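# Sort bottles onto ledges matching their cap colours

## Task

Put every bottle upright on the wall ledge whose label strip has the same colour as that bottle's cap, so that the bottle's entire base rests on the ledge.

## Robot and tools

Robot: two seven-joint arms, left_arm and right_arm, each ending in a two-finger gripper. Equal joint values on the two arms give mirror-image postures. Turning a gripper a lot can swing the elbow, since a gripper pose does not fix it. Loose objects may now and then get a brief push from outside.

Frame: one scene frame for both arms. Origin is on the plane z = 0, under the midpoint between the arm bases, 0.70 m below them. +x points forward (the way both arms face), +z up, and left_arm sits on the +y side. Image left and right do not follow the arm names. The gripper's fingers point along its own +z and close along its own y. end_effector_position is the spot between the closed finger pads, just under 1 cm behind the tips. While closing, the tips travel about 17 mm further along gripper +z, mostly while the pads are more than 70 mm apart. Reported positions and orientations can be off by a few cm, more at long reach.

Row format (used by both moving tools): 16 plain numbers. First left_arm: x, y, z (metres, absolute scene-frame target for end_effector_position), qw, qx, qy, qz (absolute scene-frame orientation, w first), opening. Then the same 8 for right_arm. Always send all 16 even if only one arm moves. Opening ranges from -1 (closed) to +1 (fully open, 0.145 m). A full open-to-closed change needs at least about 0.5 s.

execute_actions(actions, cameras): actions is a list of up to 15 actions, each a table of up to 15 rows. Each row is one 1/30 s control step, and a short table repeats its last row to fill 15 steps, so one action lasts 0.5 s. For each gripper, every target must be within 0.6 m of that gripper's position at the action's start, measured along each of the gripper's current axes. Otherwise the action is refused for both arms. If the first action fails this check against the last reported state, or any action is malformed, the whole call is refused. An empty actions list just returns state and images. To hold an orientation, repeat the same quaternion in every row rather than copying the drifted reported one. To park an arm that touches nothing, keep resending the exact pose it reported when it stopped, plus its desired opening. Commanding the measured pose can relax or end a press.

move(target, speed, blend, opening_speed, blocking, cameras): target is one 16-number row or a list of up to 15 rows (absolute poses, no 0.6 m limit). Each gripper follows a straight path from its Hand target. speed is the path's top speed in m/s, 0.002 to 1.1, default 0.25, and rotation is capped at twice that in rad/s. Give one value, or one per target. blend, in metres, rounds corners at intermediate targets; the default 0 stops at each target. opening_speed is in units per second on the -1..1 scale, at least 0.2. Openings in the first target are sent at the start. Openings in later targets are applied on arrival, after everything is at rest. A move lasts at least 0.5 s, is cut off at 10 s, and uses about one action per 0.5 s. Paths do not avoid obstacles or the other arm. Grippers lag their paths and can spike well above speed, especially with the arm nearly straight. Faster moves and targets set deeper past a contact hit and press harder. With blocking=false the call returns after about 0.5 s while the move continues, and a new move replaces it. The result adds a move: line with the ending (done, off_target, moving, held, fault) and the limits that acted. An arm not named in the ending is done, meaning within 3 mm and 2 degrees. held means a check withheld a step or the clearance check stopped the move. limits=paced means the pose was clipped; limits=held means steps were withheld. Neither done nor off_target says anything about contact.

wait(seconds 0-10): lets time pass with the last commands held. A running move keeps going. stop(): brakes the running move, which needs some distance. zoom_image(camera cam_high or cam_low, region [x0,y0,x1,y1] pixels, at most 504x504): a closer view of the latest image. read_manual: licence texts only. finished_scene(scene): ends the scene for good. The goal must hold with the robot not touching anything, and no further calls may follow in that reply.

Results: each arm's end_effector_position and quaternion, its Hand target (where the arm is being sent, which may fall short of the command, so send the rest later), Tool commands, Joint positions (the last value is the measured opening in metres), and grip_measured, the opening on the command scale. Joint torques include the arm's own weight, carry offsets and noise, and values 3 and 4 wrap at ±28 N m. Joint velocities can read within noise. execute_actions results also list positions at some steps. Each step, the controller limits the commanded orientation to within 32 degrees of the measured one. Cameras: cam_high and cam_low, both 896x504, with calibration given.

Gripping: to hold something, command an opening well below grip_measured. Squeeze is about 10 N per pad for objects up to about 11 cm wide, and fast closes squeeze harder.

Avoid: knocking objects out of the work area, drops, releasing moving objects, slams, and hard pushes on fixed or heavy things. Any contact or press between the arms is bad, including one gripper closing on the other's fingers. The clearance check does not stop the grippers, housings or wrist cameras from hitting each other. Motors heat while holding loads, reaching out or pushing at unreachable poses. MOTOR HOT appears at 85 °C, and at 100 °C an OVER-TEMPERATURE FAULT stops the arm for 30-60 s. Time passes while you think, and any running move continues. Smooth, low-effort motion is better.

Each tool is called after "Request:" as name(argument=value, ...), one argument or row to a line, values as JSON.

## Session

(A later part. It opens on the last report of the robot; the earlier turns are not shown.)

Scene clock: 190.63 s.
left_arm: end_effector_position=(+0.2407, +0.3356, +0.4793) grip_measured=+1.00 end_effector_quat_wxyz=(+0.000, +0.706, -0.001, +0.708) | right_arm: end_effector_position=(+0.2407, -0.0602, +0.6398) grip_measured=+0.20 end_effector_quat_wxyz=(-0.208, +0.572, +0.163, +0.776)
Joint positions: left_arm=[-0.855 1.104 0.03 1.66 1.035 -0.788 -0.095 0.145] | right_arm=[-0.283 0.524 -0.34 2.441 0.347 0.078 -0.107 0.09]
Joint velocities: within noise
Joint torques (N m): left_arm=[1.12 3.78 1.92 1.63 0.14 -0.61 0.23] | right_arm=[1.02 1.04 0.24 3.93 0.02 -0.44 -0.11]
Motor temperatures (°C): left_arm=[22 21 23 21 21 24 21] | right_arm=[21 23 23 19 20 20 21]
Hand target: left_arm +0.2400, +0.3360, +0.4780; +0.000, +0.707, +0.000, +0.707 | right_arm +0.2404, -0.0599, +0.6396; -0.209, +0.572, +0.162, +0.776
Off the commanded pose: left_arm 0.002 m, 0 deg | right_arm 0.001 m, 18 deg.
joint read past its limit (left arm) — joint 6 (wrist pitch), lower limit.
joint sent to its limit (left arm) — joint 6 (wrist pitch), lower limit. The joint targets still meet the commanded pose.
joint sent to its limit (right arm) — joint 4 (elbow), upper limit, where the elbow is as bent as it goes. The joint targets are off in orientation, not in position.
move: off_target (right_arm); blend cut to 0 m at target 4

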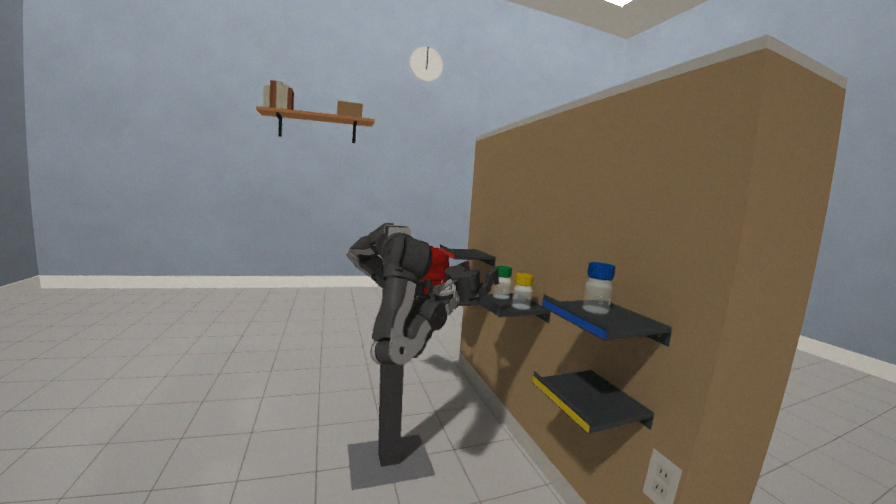

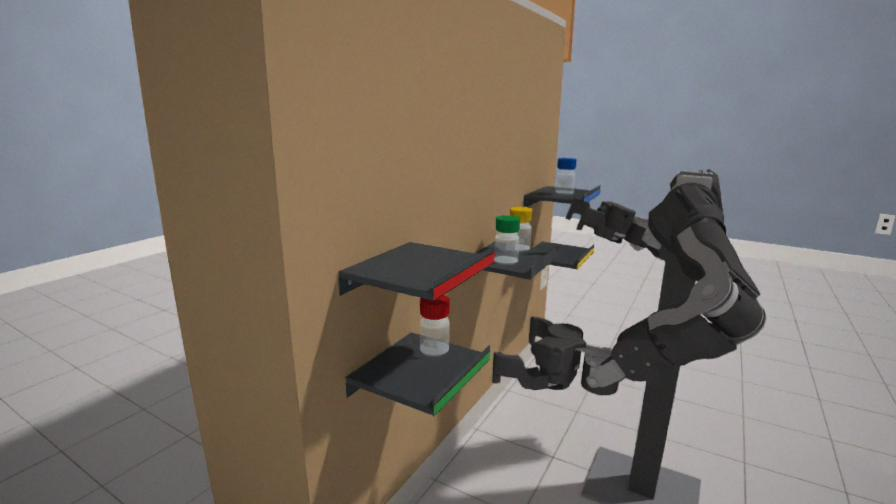

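Request:
move(
  target=[
    [0.25,0.336,0.489,0,0.7071,0,0.7071,1,0.28,-0.11,0.61,-0.153,0.69,0.153,0.69,0.2],
    [0.33,0.337,0.489,0,0.7071,0,0.7071,1,0.3,-0.1,0.585,-0.153,0.69,0.153,0.69,0.2],
  ],
  speed=0.25,
)

Request:
zoom_image(
  camera="cam_low",
  region=[380, 270, 560, 420],
)

Request:
zoom_image(
  camera="cam_high",
  region=[420, 220, 620, 360],
)

Request:
zoom_image(
  camera="cam_low",
  region=[460, 180, 620, 300],
)

Scene clock: 237.63 s.
left_arm: end_effector_position=(+0.3305, +0.3374, +0.4916) grip_measured=+1.00 end_effector_quat_wxyz=(-0.001, +0.704, +0.001, +0.710) | right_arm: end_effector_position=(+0.3003, -0.1013, +0.5851) grip_measured=+0.20 end_effector_quat_wxyz=(-0.151, +0.691, +0.151, +0.690)
Joint positions: left_arm=[-0.208 1.079 -0.287 1.475 1.072 -0.514 -0.059 0.145] | right_arm=[-0.125 0.584 -0.221 2.246 0.566 0.337 -0.111 0.09]
Joint velocities: within noise
Joint torques (N m): left_arm=[3.78 6.32 1.95 1.89 0.13 -0.54 0.22] | right_arm=[2.62 2.04 0.99 3.45 0 -0.56 0.11]
Motor temperatures (°C): left_arm=[21 22 24 21 21 25 21] | right_arm=[21 23 22 20 20 20 21]
Hand target: left_arm +0.3299, +0.3370, +0.4890; +0.000, +0.707, +0.000, +0.707 | right_arm +0.3000, -0.1000, +0.5850; -0.153, +0.690, +0.153, +0.690
Off the commanded pose: left_arm 0.003 m, 0 deg | right_arm 0.001 m, 0 deg.
move: done

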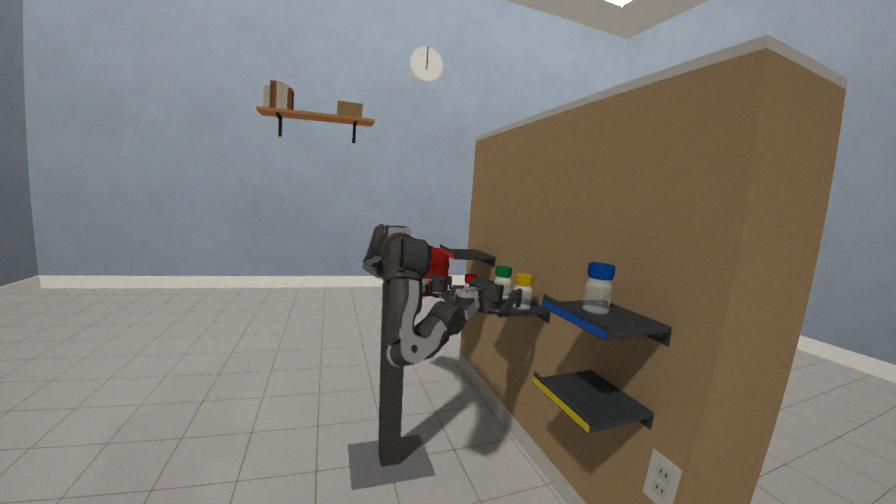

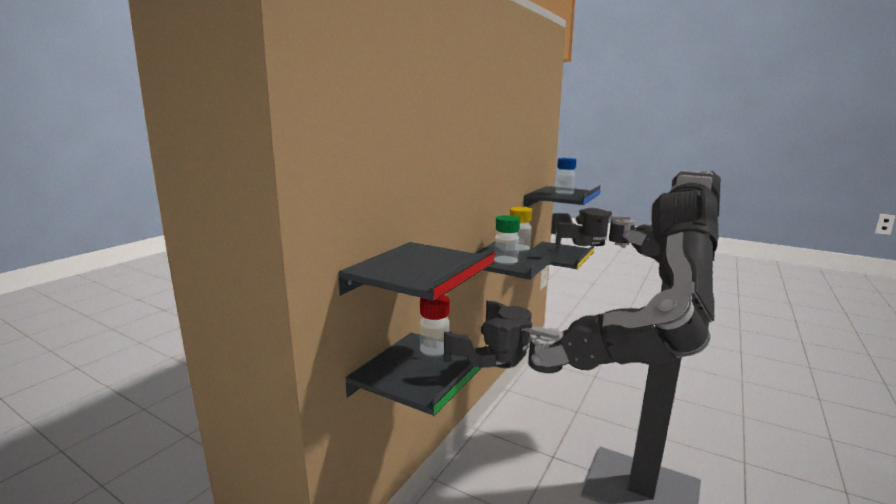

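Scaled by 2.800 from the camera's 896x504 image, which has a finer 1280x720 frame.

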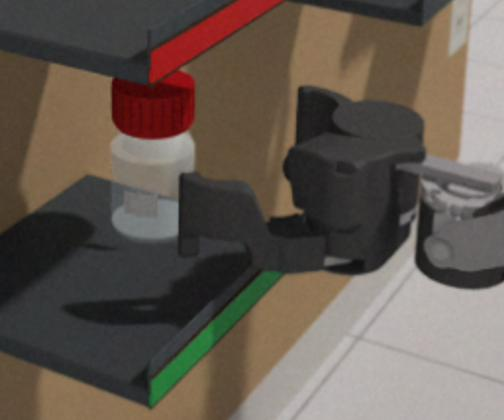

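Scaled by 2.520 from the camera's 896x504 image, which has a finer 1280x720 frame.

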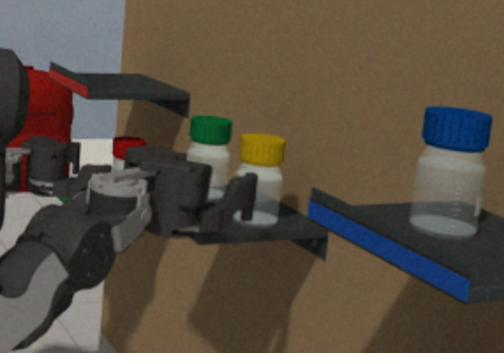

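Scaled by 3.150 from the camera's 896x504 image, which has a finer 1280x720 frame.

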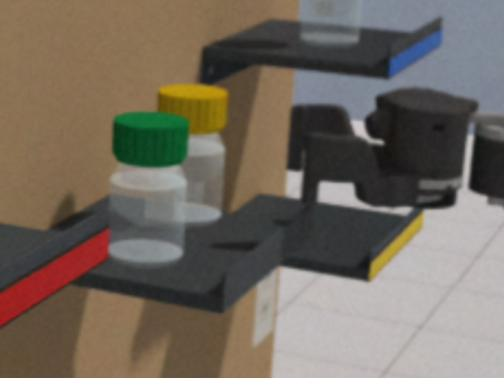

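Request:
move(
  target=[0.392,0.338,0.487,0,0.7071,0,0.7071,1,0.386,-0.068,0.583,-0.153,0.69,0.153,0.69,0.2],
  speed=0.12,
)

Request:
zoom_image(
  camera="cam_low",
  region=[380, 180, 620, 420],
)

Request:
zoom_image(
  camera="cam_high",
  region=[440, 240, 580, 340],
)

Scene clock: 266.00 s.
left_arm: end_effector_position=(+0.3926, +0.3393, +0.4908) grip_measured=+1.00 end_effector_quat_wxyz=(-0.002, +0.703, +0.002, +0.711) | right_arm: end_effector_position=(+0.3869, -0.0697, +0.5843) grip_measured=+0.20 end_effector_quat_wxyz=(-0.151, +0.691, +0.150, +0.691)
Joint positions: left_arm=[0.216 0.927 -0.468 1.196 1.022 -0.384 0.039 0.145] | right_arm=[0.328 0.403 -0.428 1.841 0.533 0.374 -0.105 0.09]
Joint velocities: within noise
Joint torques (N m): left_arm=[5.74 5.76 1.72 2.14 0.13 -0.53 0.23] | right_arm=[4.44 1.15 1.18 3.49 0 -0.56 0.15]
Motor temperatures (°C): left_arm=[22 23 24 21 21 25 21] | right_arm=[21 23 22 20 20 20 21]
Hand target: left_arm +0.3920, +0.3380, +0.4871; +0.000, +0.707, +0.000, +0.707 | right_arm +0.3860, -0.0680, +0.5829; -0.153, +0.691, +0.153, +0.690
Off the commanded pose: left_arm 0.004 m, 1 deg | right_arm 0.002 m, 0 deg.
move: off_target (left_arm)

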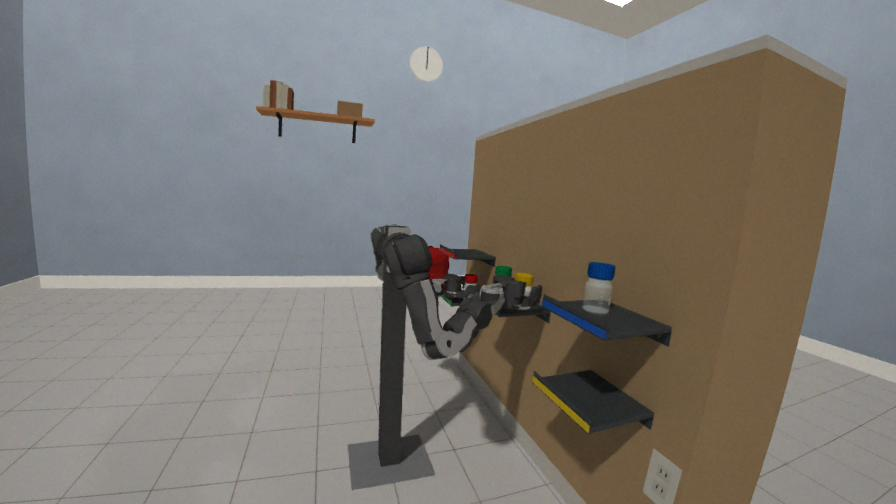

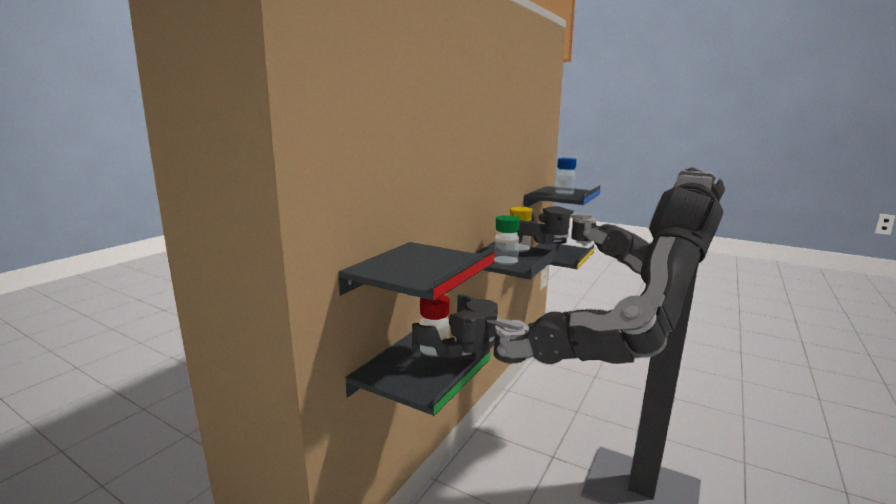

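Scaled by 2.100 from the camera's 896x504 image, which has a finer 1280x720 frame.

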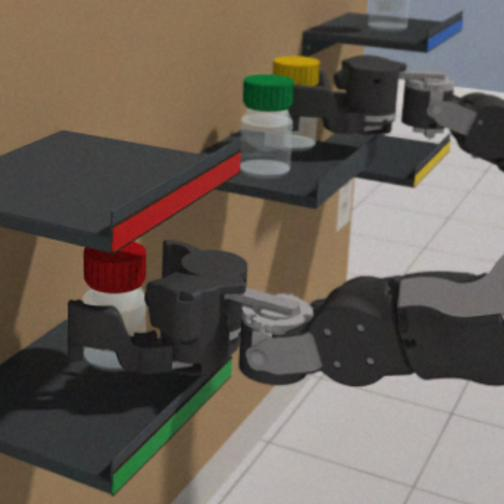

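Scaled by 3.600 from the camera's 896x504 image, which has a finer 1280x720 frame.

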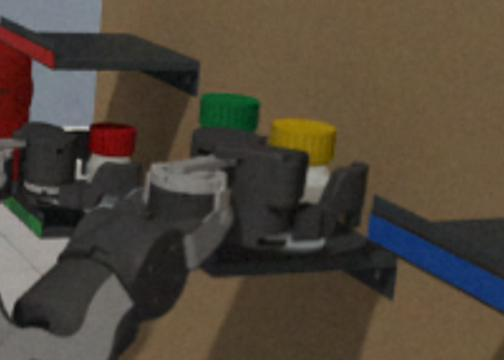

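Request:
move(
  target=[
    [0.392,0.338,0.4885,0,0.7071,0,0.7071,-0.7,0.386,-0.068,0.583,-0.153,0.69,0.153,0.69,-0.7],
    [0.387,0.338,0.528,0,0.7071,0,0.7071,-0.7,0.38,-0.072,0.635,-0.153,0.69,0.153,0.69,-0.7],
    [0.24,0.338,0.528,0,0.7071,0,0.7071,-0.7,0.27,-0.12,0.635,-0.153,0.69,0.153,0.69,-0.7],
  ],
  speed=[0.15,0.15,0.25],
  blend=[0,0.015,0],
  opening_speed=1.2,
)

Scene clock: 290.40 s.
left_arm: end_effector_position=(+0.2400, +0.3389, +0.5264) grip_measured=-0.30 end_effector_quat_wxyz=(-0.002, +0.710, +0.001, +0.704) | right_arm: end_effector_position=(+0.2712, -0.1199, +0.6312) grip_measured=-0.24 end_effector_quat_wxyz=(-0.172, +0.680, +0.168, +0.693)
Joint positions: left_arm=[-1.193 1.09 0.467 1.854 1.106 -0.645 -0.066 0.053] | right_arm=[-0.231 0.613 0.095 2.438 0.732 0.498 0.021 0.058]
Joint velocities: within noise
Joint torques (N m): left_arm=[0.8 2.31 2.58 2.69 0.11 -0.85 0.23] | right_arm=[1.83 2.12 2.8 3.51 0.12 -0.79 0.15]
Motor temperatures (°C): left_arm=[23 24 24 21 21 25 21] | right_arm=[22 23 22 21 20 20 21]
Hand target: left_arm +0.2401, +0.3380, +0.5281; +0.000, +0.707, +0.000, +0.707 | right_arm +0.2707, -0.1201, +0.6347; -0.173, +0.674, +0.167, +0.698
Off the commanded pose: left_arm 0.002 m, 1 deg | right_arm 0.004 m, 3 deg.
joint sent to its limit (right arm) — joint 4 (elbow), upper limit, where the elbow is as bent as it goes. The joint targets are off in orientation, not in position.
move: off_target (right_arm)

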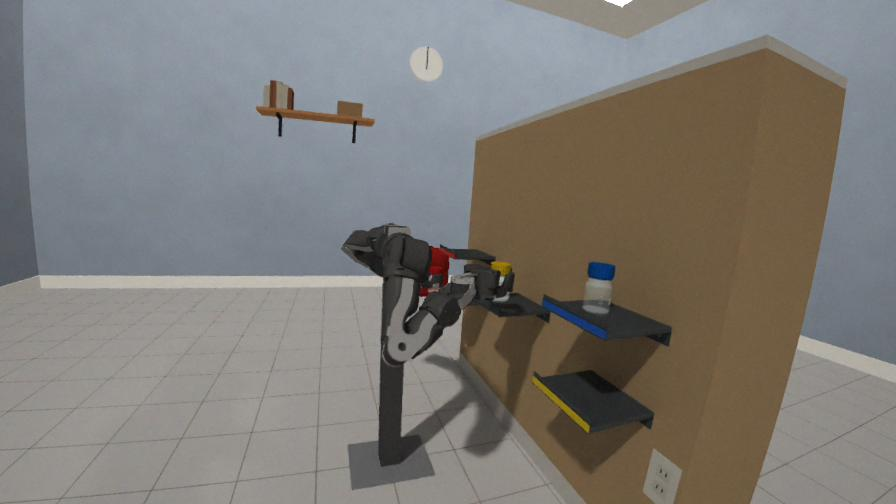

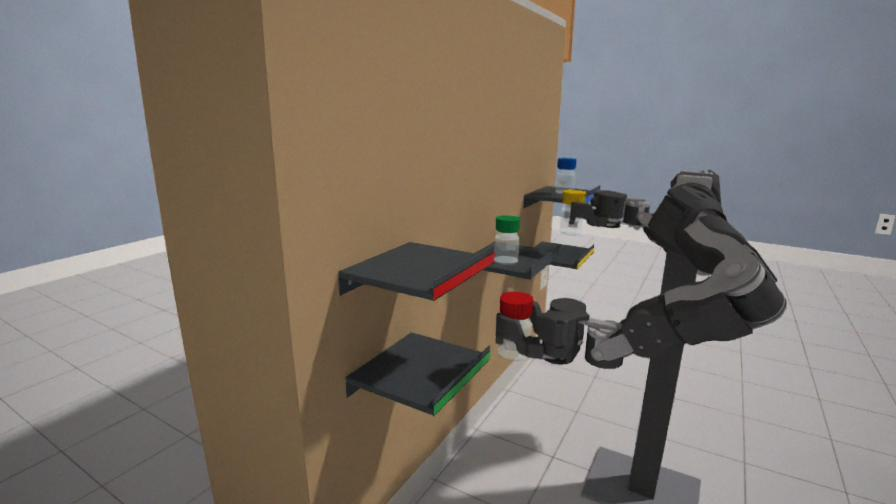

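Request:
move(
  target=[
    [0.21,0.36,0.64,0,0.7071,0,0.7071,-0.7,0.22,-0.27,0.56,0,0.7071,0,0.7071,-0.7],
    [0.24,0.385,0.745,0,0.7071,0,0.7071,-0.7,0.235,-0.39,0.528,0,0.7071,0,0.7071,-0.7],
    [0.39,0.385,0.745,0,0.7071,0,0.7071,-0.7,0.385,-0.39,0.528,0,0.7071,0,0.7071,-0.7],
  ],
  speed=0.25,
  blend=[0.04, 0.02, 0],
)

Request:
zoom_image(
  camera="cam_high",
  region=[420, 200, 700, 430],
)

Request:
zoom_image(
  camera="cam_low",
  region=[340, 150, 620, 390],
)

Scene clock: 305.10 s.
left_arm: end_effector_position=(+0.3901, +0.3845, +0.7445) grip_measured=-0.30 end_effector_quat_wxyz=(+0.000, +0.710, -0.001, +0.705) | right_arm: end_effector_position=(+0.3845, -0.3910, +0.5261) grip_measured=-0.24 end_effector_quat_wxyz=(+0.001, +0.711, -0.002, +0.703)
Joint positions: left_arm=[-1.156 1.647 1.352 1.441 1.574 0.205 0.058 0.053] | right_arm=[0.153 0.73 0.219 1.154 0.652 -0.021 0.427 0.058]
Joint velocities: within noise
Joint torques (N m): left_arm=[5.29 3.42 3.37 0.42 0.21 -0.96 0] | right_arm=[4.39 6.5 2.74 3.62 0.45 -0.62 0.16]
Motor temperatures (°C): left_arm=[22 23 24 21 21 25 21] | right_arm=[21 23 23 21 20 21 21]
Hand target: left_arm +0.3900, +0.3849, +0.7451; +0.000, +0.707, +0.000, +0.707 | right_arm +0.3850, -0.3900, +0.5281; +0.000, +0.707, +0.000, +0.707
Off the commanded pose: left_arm 0.001 m, 0 deg | right_arm 0.002 m, 1 deg.
move: done

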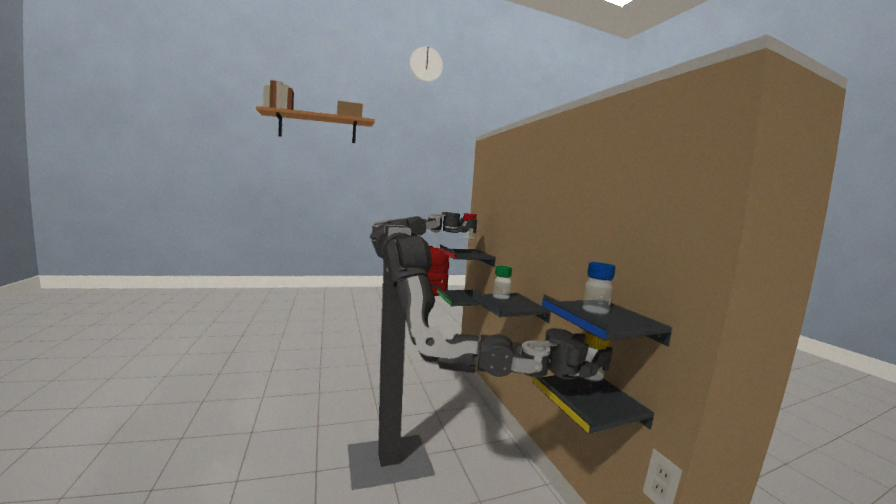

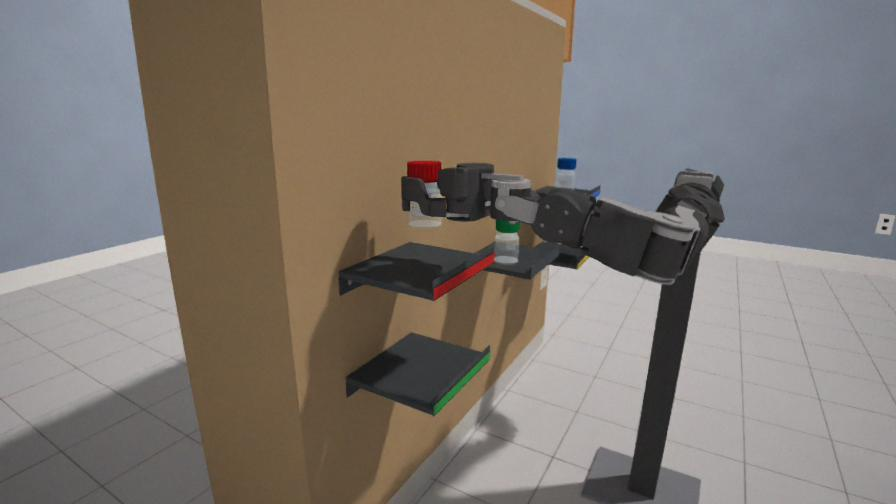

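Scaled by 1.800 from the camera's 896x504 image, which has a finer 1280x720 frame.

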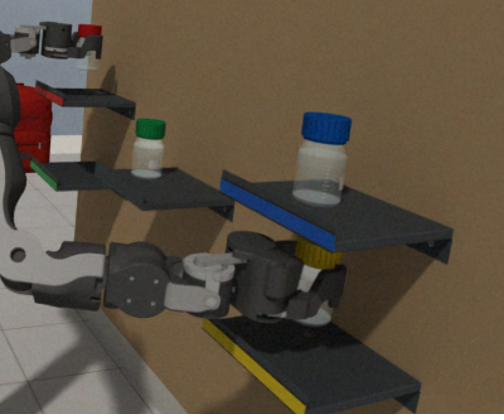

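Scaled by 1.800 from the camera's 896x504 image, which has a finer 1280x720 frame.

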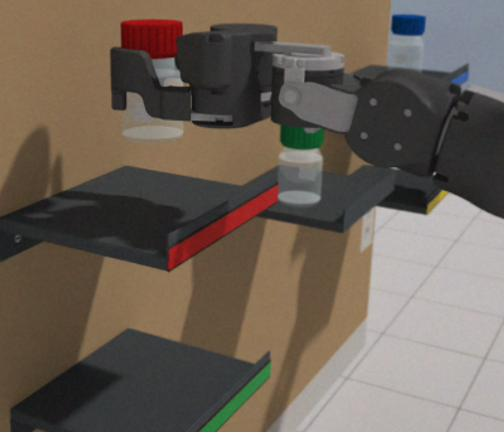

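Request:
move(
  target=[
    [0.39,0.385,0.703,0,0.7071,0,0.7071,-0.7,0.385,-0.39,0.504,0,0.7071,0,0.7071,-0.7],
    [0.39,0.385,0.684,0,0.7071,0,0.7071,-0.7,0.385,-0.39,0.482,0,0.7071,0,0.7071,-0.7],
  ],
  speed=[0.12,0.03],
)

Request:
zoom_image(
  camera="cam_high",
  region=[420, 200, 700, 430],
)

Request:
zoom_image(
  camera="cam_low",
  region=[340, 150, 620, 390],
)

Scene clock: 314.33 s.
left_arm: end_effector_position=(+0.3902, +0.3839, +0.6838) grip_measured=-0.30 end_effector_quat_wxyz=(+0.001, +0.708, -0.002, +0.706) | right_arm: end_effector_position=(+0.3852, -0.3925, +0.4870) grip_measured=-0.24 end_effector_quat_wxyz=(+0.004, +0.702, -0.001, +0.712)
Joint positions: left_arm=[-1.402 1.624 1.334 1.465 1.585 -0.065 0.058 0.053] | right_arm=[0.214 0.656 0.194 0.946 0.59 -0.206 0.505 0.058]
Joint velocities: within noise
Joint torques (N m): left_arm=[4.71 1.49 4.26 0.08 0.21 -0.71 -0.01] | right_arm=[4 5.66 0.69 2.67 0.33 -0.28 0.11]
Motor temperatures (°C): left_arm=[22 23 25 21 21 25 21] | right_arm=[22 23 23 21 20 21 21]
Hand target: left_arm +0.3900, +0.3850, +0.6841; +0.000, +0.707, +0.000, +0.707 | right_arm +0.3849, -0.3900, +0.4820; +0.000, +0.707, +0.000, +0.707
Off the commanded pose: left_arm 0.001 m, 0 deg | right_arm 0.006 m, 1 deg.
joint sent to its limit (left arm) — joint 5 (forearm roll), upper limit. The joint targets still meet the commanded pose.
move: off_target (right_arm)

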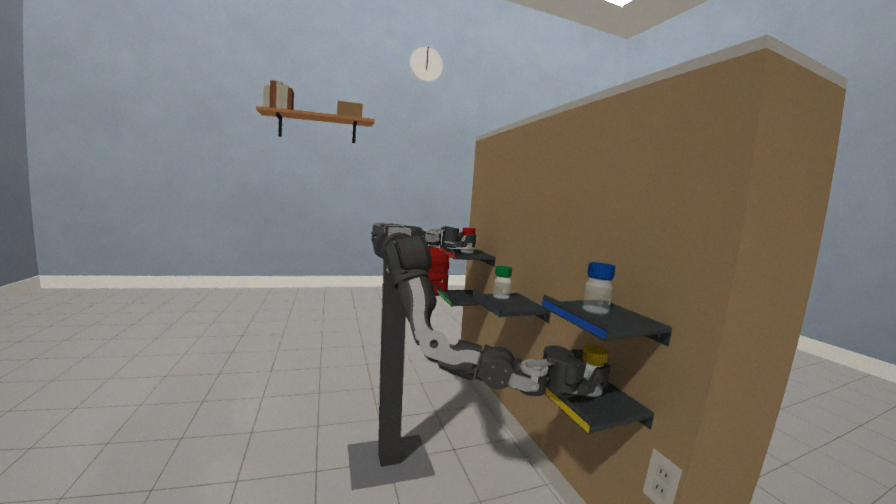

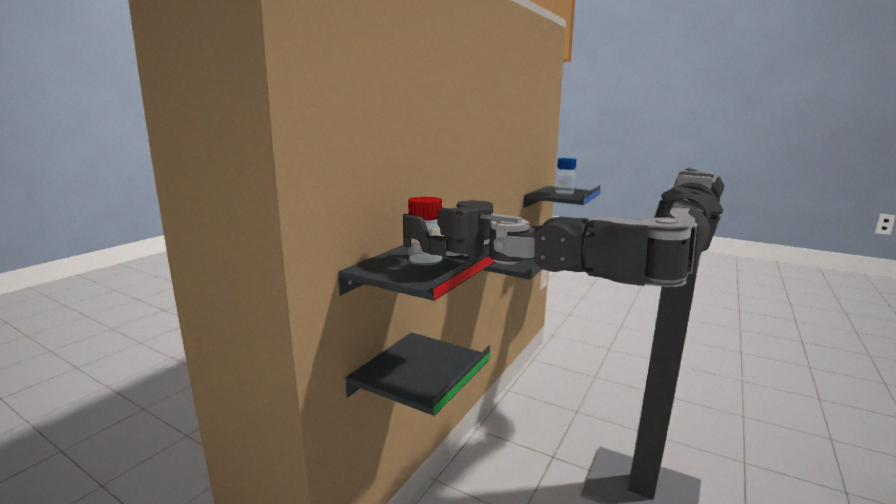

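Scaled by 1.800 from the camera's 896x504 image, which has a finer 1280x720 frame.

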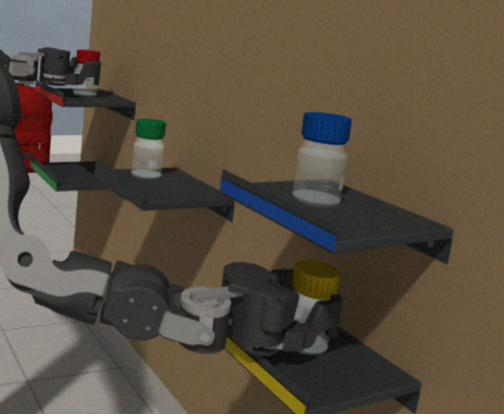

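Scaled by 1.800 from the camera's 896x504 image, which has a finer 1280x720 frame.

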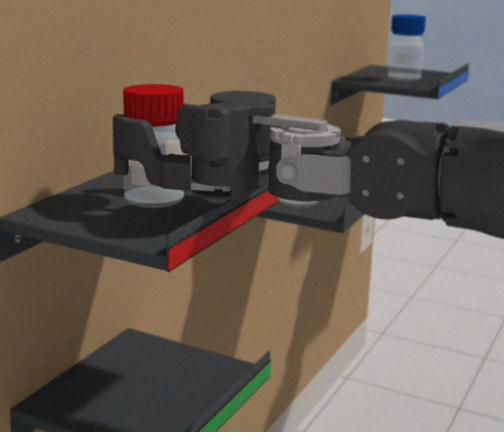

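Request:
move(
  target=[
    [0.39,0.385,0.672,0,0.7071,0,0.7071,-0.7,0.385,-0.39,0.486,0,0.7071,0,0.7071,-0.7],
    [0.39,0.385,0.672,0,0.7071,0,0.7071,-0.7,0.385,-0.39,0.4865,0,0.7071,0,0.7071,0.4],
    [0.39,0.385,0.672,0,0.7071,0,0.7071,-0.7,0.25,-0.39,0.489,0,0.7071,0,0.7071,0.4],
  ],
  speed=[0.03,0.2,0.25],
  opening_speed=1.5,
)

Request:
zoom_image(
  camera="cam_high",
  region=[420, 200, 700, 430],
)

Request:
zoom_image(
  camera="cam_low",
  region=[340, 150, 620, 390],
)

Scene clock: 329.90 s.
left_arm: end_effector_position=(+0.3897, +0.3842, +0.6826) grip_measured=-0.30 end_effector_quat_wxyz=(-0.001, +0.693, -0.004, +0.720) | right_arm: end_effector_position=(+0.2502, -0.3902, +0.4880) grip_measured=+0.40 end_effector_quat_wxyz=(+0.001, +0.709, -0.002, +0.706)
Joint positions: left_arm=[-1.401 1.626 1.296 1.464 1.587 -0.142 0.058 0.053] | right_arm=[-0.511 0.584 0.596 1.45 0.76 -0.219 0.573 0.105]
Joint velocities: within noise
Joint torques (N m): left_arm=[3.39 2.02 1.87 -0.06 0.13 0 -0.07] | right_arm=[0.46 5.87 3.43 3.25 0.52 -0.44 0.16]
Motor temperatures (°C): left_arm=[22 22 26 21 21 25 21] | right_arm=[22 24 22 20 20 20 21]
Hand target: left_arm +0.3897, +0.3850, +0.6721; -0.003, +0.707, -0.002, +0.707 | right_arm +0.2500, -0.3900, +0.4891; +0.000, +0.707, +0.000, +0.707
Off the commanded pose: left_arm 0.011 m, 2 deg | right_arm 0.001 m, 0 deg.
joint read past its limit (left arm) — joint 5 (forearm roll), upper limit.
joint sent to its limit (left arm) — joint 1 (shoulder pitch), lower limit; joint 5 (forearm roll), upper limit. The joint targets still meet the commanded pose.
move: off_target (left_arm)

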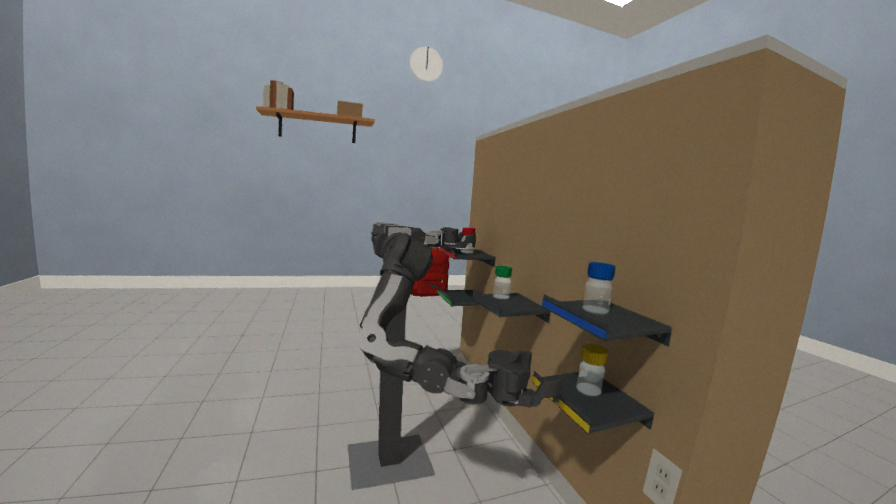

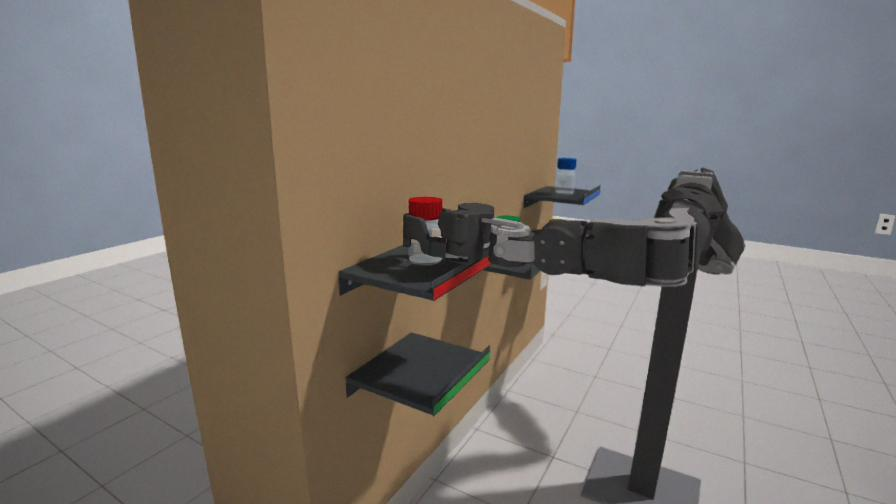

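Scaled by 1.800 from the camera's 896x504 image, which has a finer 1280x720 frame.

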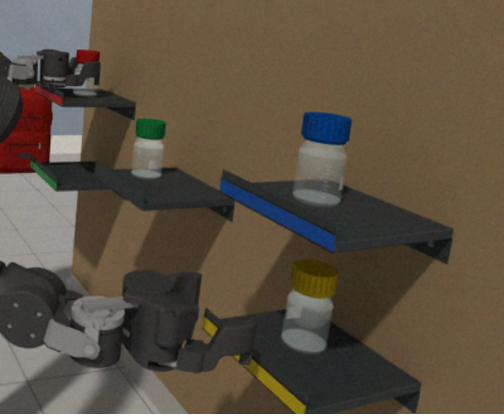

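Scaled by 1.800 from the camera's 896x504 image, which has a finer 1280x720 frame.

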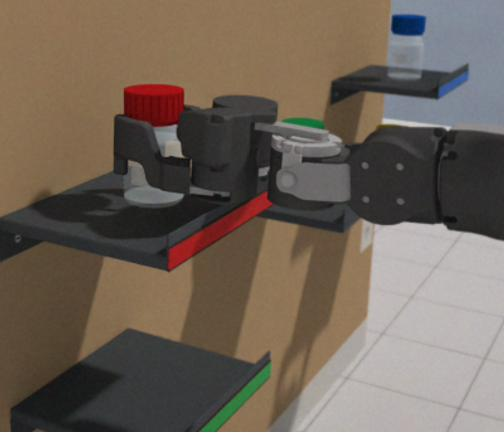

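Request:
move(
  target=[
    [0.39,0.385,0.68,0,0.7071,0,0.7071,-0.7,0.25,-0.39,0.489,0,0.7071,0,0.7071,0.4],
    [0.39,0.385,0.681,0,0.7071,0,0.7071,0.5,0.25,-0.39,0.489,0,0.7071,0,0.7071,0.4],
    [0.26,0.38,0.684,0,0.7071,0,0.7071,0.5,0.25,-0.39,0.489,0,0.7071,0,0.7071,0.4],
    [0.24,0.33,0.785,0,0.7071,0,0.7071,0.5,0.25,-0.39,0.489,0,0.7071,0,0.7071,0.4],
    [0.24,0.08,0.74,0.153,0.69,-0.153,0.69,0.5,0.25,-0.39,0.489,0,0.7071,0,0.7071,0.4],
    [0.26,0.1,0.63,0.153,0.69,-0.153,0.69,0.5,0.25,-0.39,0.489,0,0.7071,0,0.7071,0.4],
  ],
  speed=[0.1,0.2,0.25,0.3,0.3,0.3],
  blend=[0,0,0.03,0,0.03,0],
  opening_speed=1.5,
)

Request:
zoom_image(
  camera="cam_low",
  region=[340, 150, 620, 390],
)

Scene clock: 351.23 s.
left_arm: end_effector_position=(+0.2608, +0.1003, +0.6302) grip_measured=+0.50 end_effector_quat_wxyz=(+0.198, +0.641, -0.183, +0.719) | right_arm: end_effector_position=(+0.2502, -0.3902, +0.4880) grip_measured=+0.40 end_effector_quat_wxyz=(+0.001, +0.709, -0.002, +0.706)
Joint positions: left_arm=[-0.281 0.721 -0.054 2.43 0.703 0.24 -0.043 0.112] | right_arm=[-0.511 0.584 0.596 1.45 0.76 -0.219 0.573 0.105]
Joint velocities: within noise
Joint torques (N m): left_arm=[1.7 2.02 0.55 4.34 0.06 -0.68 -0.04] | right_arm=[0.33 5.92 3.34 3.3 0.49 -0.44 0.14]
Motor temperatures (°C): left_arm=[22 22 25 21 21 25 21] | right_arm=[21 24 23 20 20 20 21]
Hand target: left_arm +0.2605, +0.1001, +0.6297; +0.199, +0.642, -0.181, +0.718 | right_arm +0.2500, -0.3900, +0.4891; +0.000, +0.707, +0.000, +0.707
Off the commanded pose: left_arm 0.001 m, 9 deg | right_arm 0.001 m, 0 deg.
joint sent to its limit (left arm) — joint 4 (elbow), upper limit, where the elbow is as bent as it goes. The joint targets are off in orientation, not in position.
move: off_target (left_arm)

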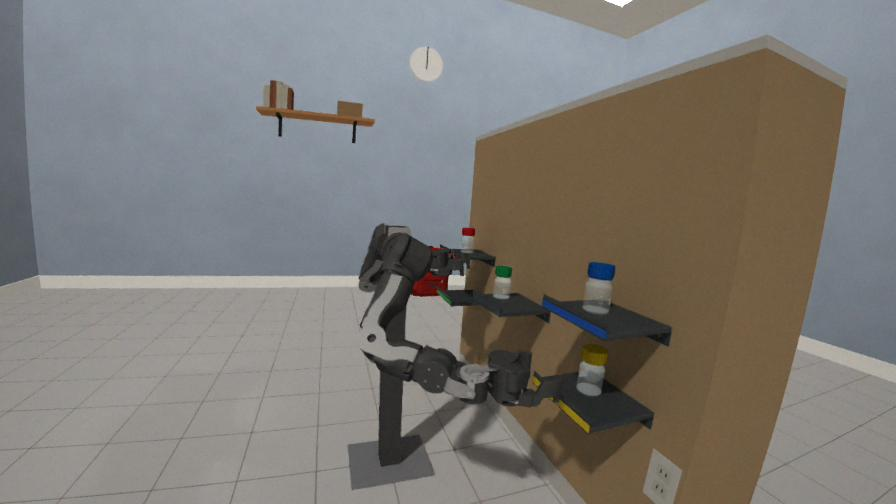

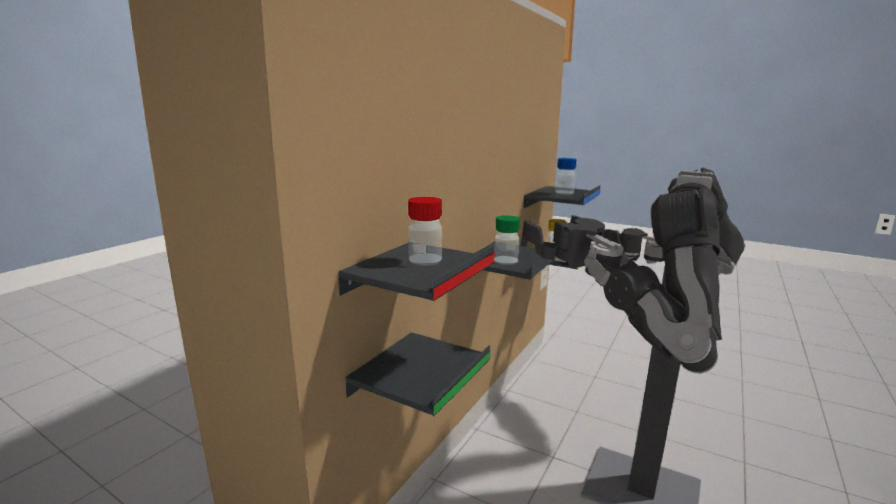

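Scaled by 1.800 from the camera's 896x504 image, which has a finer 1280x720 frame.

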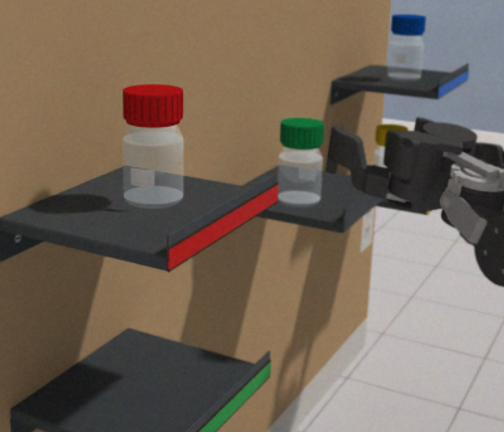

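Request:
move(
  target=[
    [0.292,0.084,0.60,0.153,0.69,-0.153,0.69,0.6,0.25,-0.39,0.489,0,0.7071,0,0.7071,0.4],
    [0.387,0.04,0.583,0.153,0.69,-0.153,0.69,0.6,0.25,-0.39,0.489,0,0.7071,0,0.7071,0.4],
  ],
  speed=[0.2,0.12],
)

Request:
zoom_image(
  camera="cam_low",
  region=[440, 180, 580, 300],
)

Request:
zoom_image(
  camera="cam_high",
  region=[420, 220, 560, 340],
)

Scene clock: 361.20 s.
left_arm: end_effector_position=(+0.3873, +0.0408, +0.5855) grip_measured=+0.60 end_effector_quat_wxyz=(+0.152, +0.689, -0.151, +0.693) | right_arm: end_effector_position=(+0.2502, -0.3902, +0.4880) grip_measured=+0.40 end_effector_quat_wxyz=(+0.001, +0.709, -0.002, +0.706)
Joint positions: left_arm=[0.377 0.337 -0.528 1.82 0.509 0.378 -0.193 0.119] | right_arm=[-0.511 0.584 0.596 1.45 0.76 -0.219 0.573 0.105]
Joint velocities: within noise
Joint torques (N m): left_arm=[6.53 0.49 0.69 3.9 0.01 -0.69 0.21] | right_arm=[0.36 5.92 3.4 3.3 0.52 -0.42 0.17]
Motor temperatures (°C): left_arm=[22 22 25 21 21 25 21] | right_arm=[21 24 23 21 20 20 21]
Hand target: left_arm +0.3869, +0.0399, +0.5830; +0.153, +0.690, -0.153, +0.690 | right_arm +0.2500, -0.3900, +0.4891; +0.000, +0.707, +0.000, +0.707
Off the commanded pose: left_arm 0.003 m, 0 deg | right_arm 0.001 m, 0 deg.
move: done

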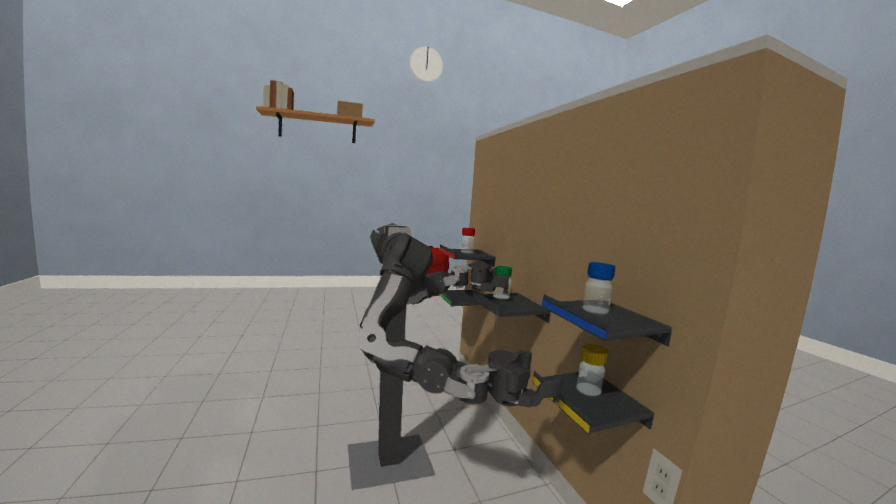

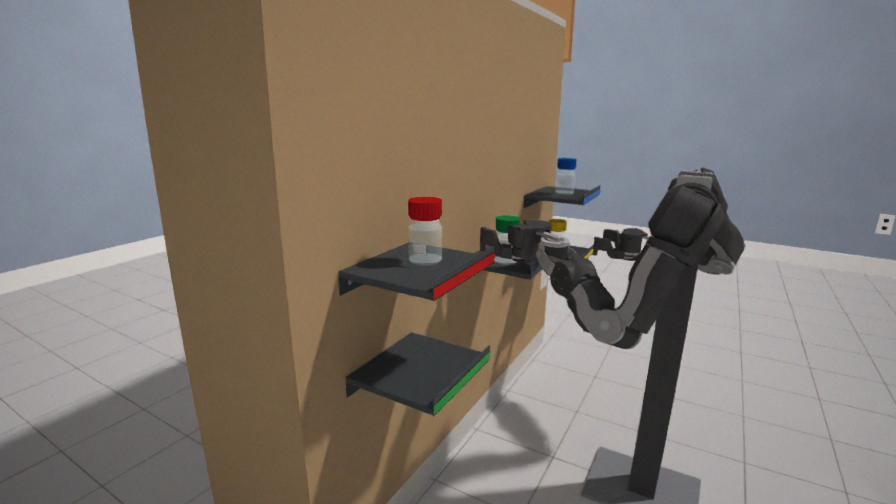

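Scaled by 3.600 from the camera's 896x504 image, which has a finer 1280x720 frame.

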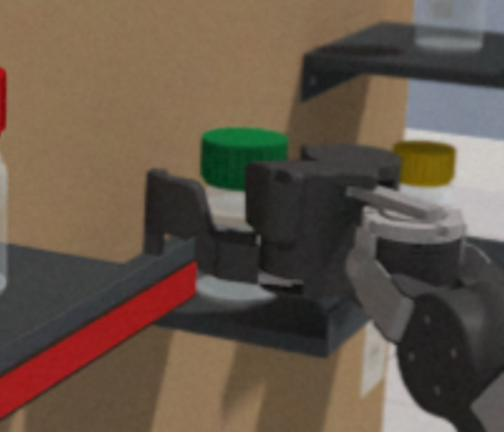

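Scaled by 3.600 from the camera's 896x504 image, which has a finer 1280x720 frame.

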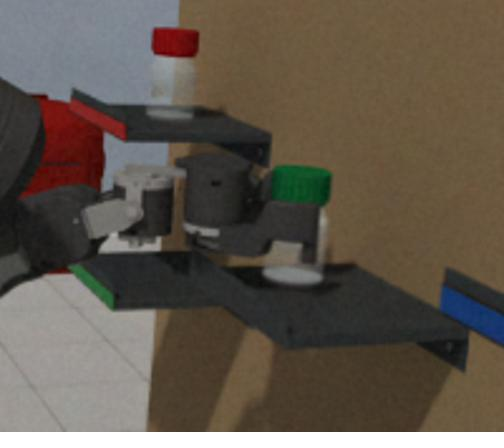

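Request:
move(
  target=[
    [0.387,0.04,0.583,0.153,0.69,-0.153,0.69,-0.7,0.25,-0.39,0.489,0,0.7071,0,0.7071,0.4],
    [0.38,0.043,0.635,0.153,0.69,-0.153,0.69,-0.7,0.25,-0.39,0.489,0,0.7071,0,0.7071,0.4],
    [0.28,0.09,0.635,0.153,0.69,-0.153,0.69,-0.7,0.25,-0.39,0.489,0,0.7071,0,0.7071,0.4],
    [0.23,0.25,0.56,0,0.7071,0,0.7071,-0.7,0.25,-0.39,0.489,0,0.7071,0,0.7071,0.4],
    [0.24,0.38,0.532,0,0.7071,0,0.7071,-0.7,0.25,-0.39,0.489,0,0.7071,0,0.7071,0.4],
    [0.39,0.385,0.532,0,0.7071,0,0.7071,-0.7,0.25,-0.39,0.489,0,0.7071,0,0.7071,0.4],
  ],
  speed=[0.15,0.15,0.25,0.25,0.25,0.25],
  blend=[0,0.015,0.02,0.04,0.02,0],
  opening_speed=1.2,
)

Request:
zoom_image(
  camera="cam_low",
  region=[340, 220, 580, 420],
)

Scene clock: 376.30 s.
left_arm: end_effector_position=(+0.3897, +0.3865, +0.5322) grip_measured=-0.37 end_effector_quat_wxyz=(-0.003, +0.709, +0.001, +0.705) | right_arm: end_effector_position=(+0.2502, -0.3902, +0.4880) grip_measured=+0.40 end_effector_quat_wxyz=(+0.001, +0.709, -0.002, +0.706)
Joint positions: left_arm=[0.157 0.799 0.105 1.173 0.756 -0.051 0.347 0.048] | right_arm=[-0.511 0.584 0.596 1.45 0.76 -0.219 0.573 0.105]
Joint velocities: within noise
Joint torques (N m): left_arm=[6.45 6.13 1.87 3.82 0.34 -0.83 0.23] | right_arm=[0.44 6 3.47 3.25 0.48 -0.42 0.17]
Motor temperatures (°C): left_arm=[23 22 24 22 21 25 21] | right_arm=[21 24 23 21 20 20 21]
Hand target: left_arm +0.3900, +0.3851, +0.5319; +0.000, +0.707, +0.000, +0.707 | right_arm +0.2500, -0.3900, +0.4891; +0.000, +0.707, +0.000, +0.707
Off the commanded pose: left_arm 0.002 m, 0 deg | right_arm 0.001 m, 0 deg.
move: done

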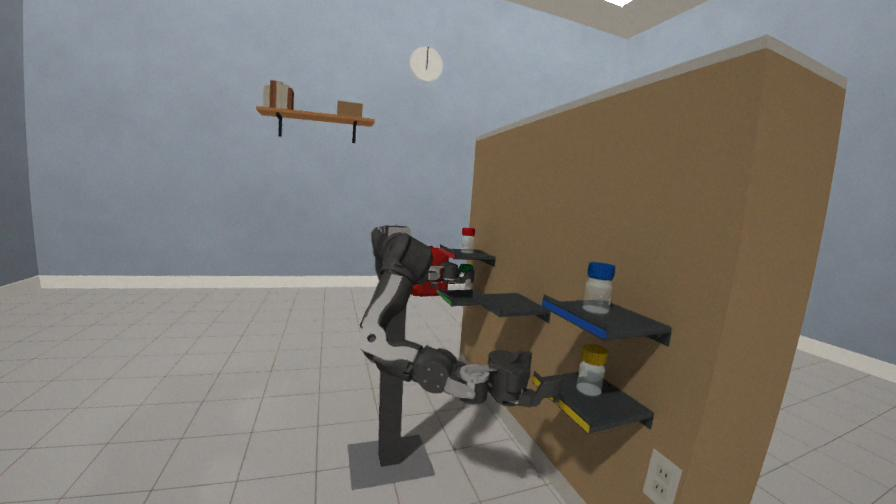

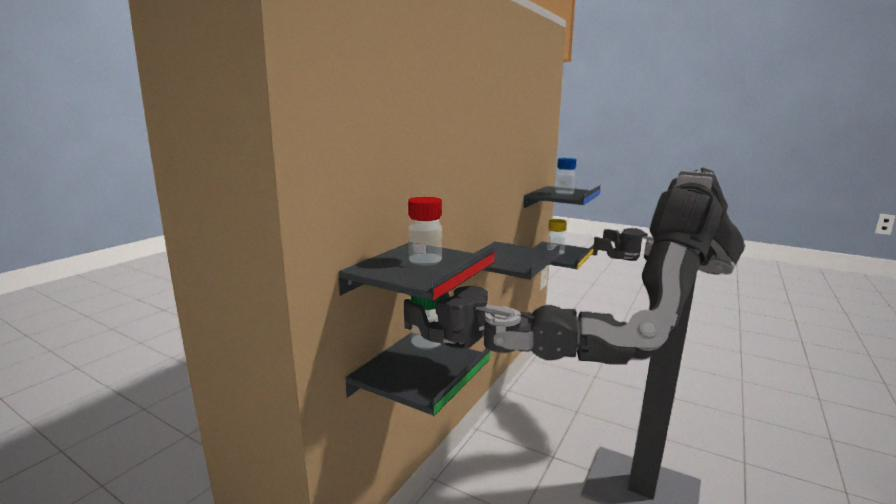

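Scaled by 2.100 from the camera's 896x504 image, which has a finer 1280x720 frame.

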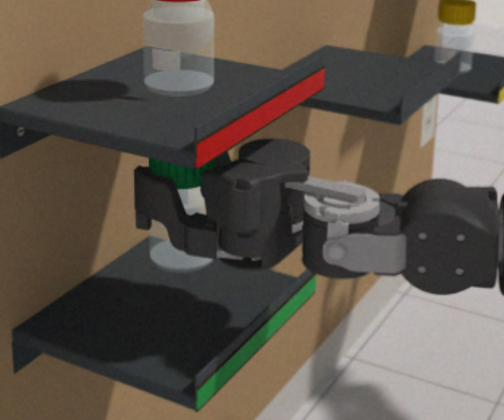

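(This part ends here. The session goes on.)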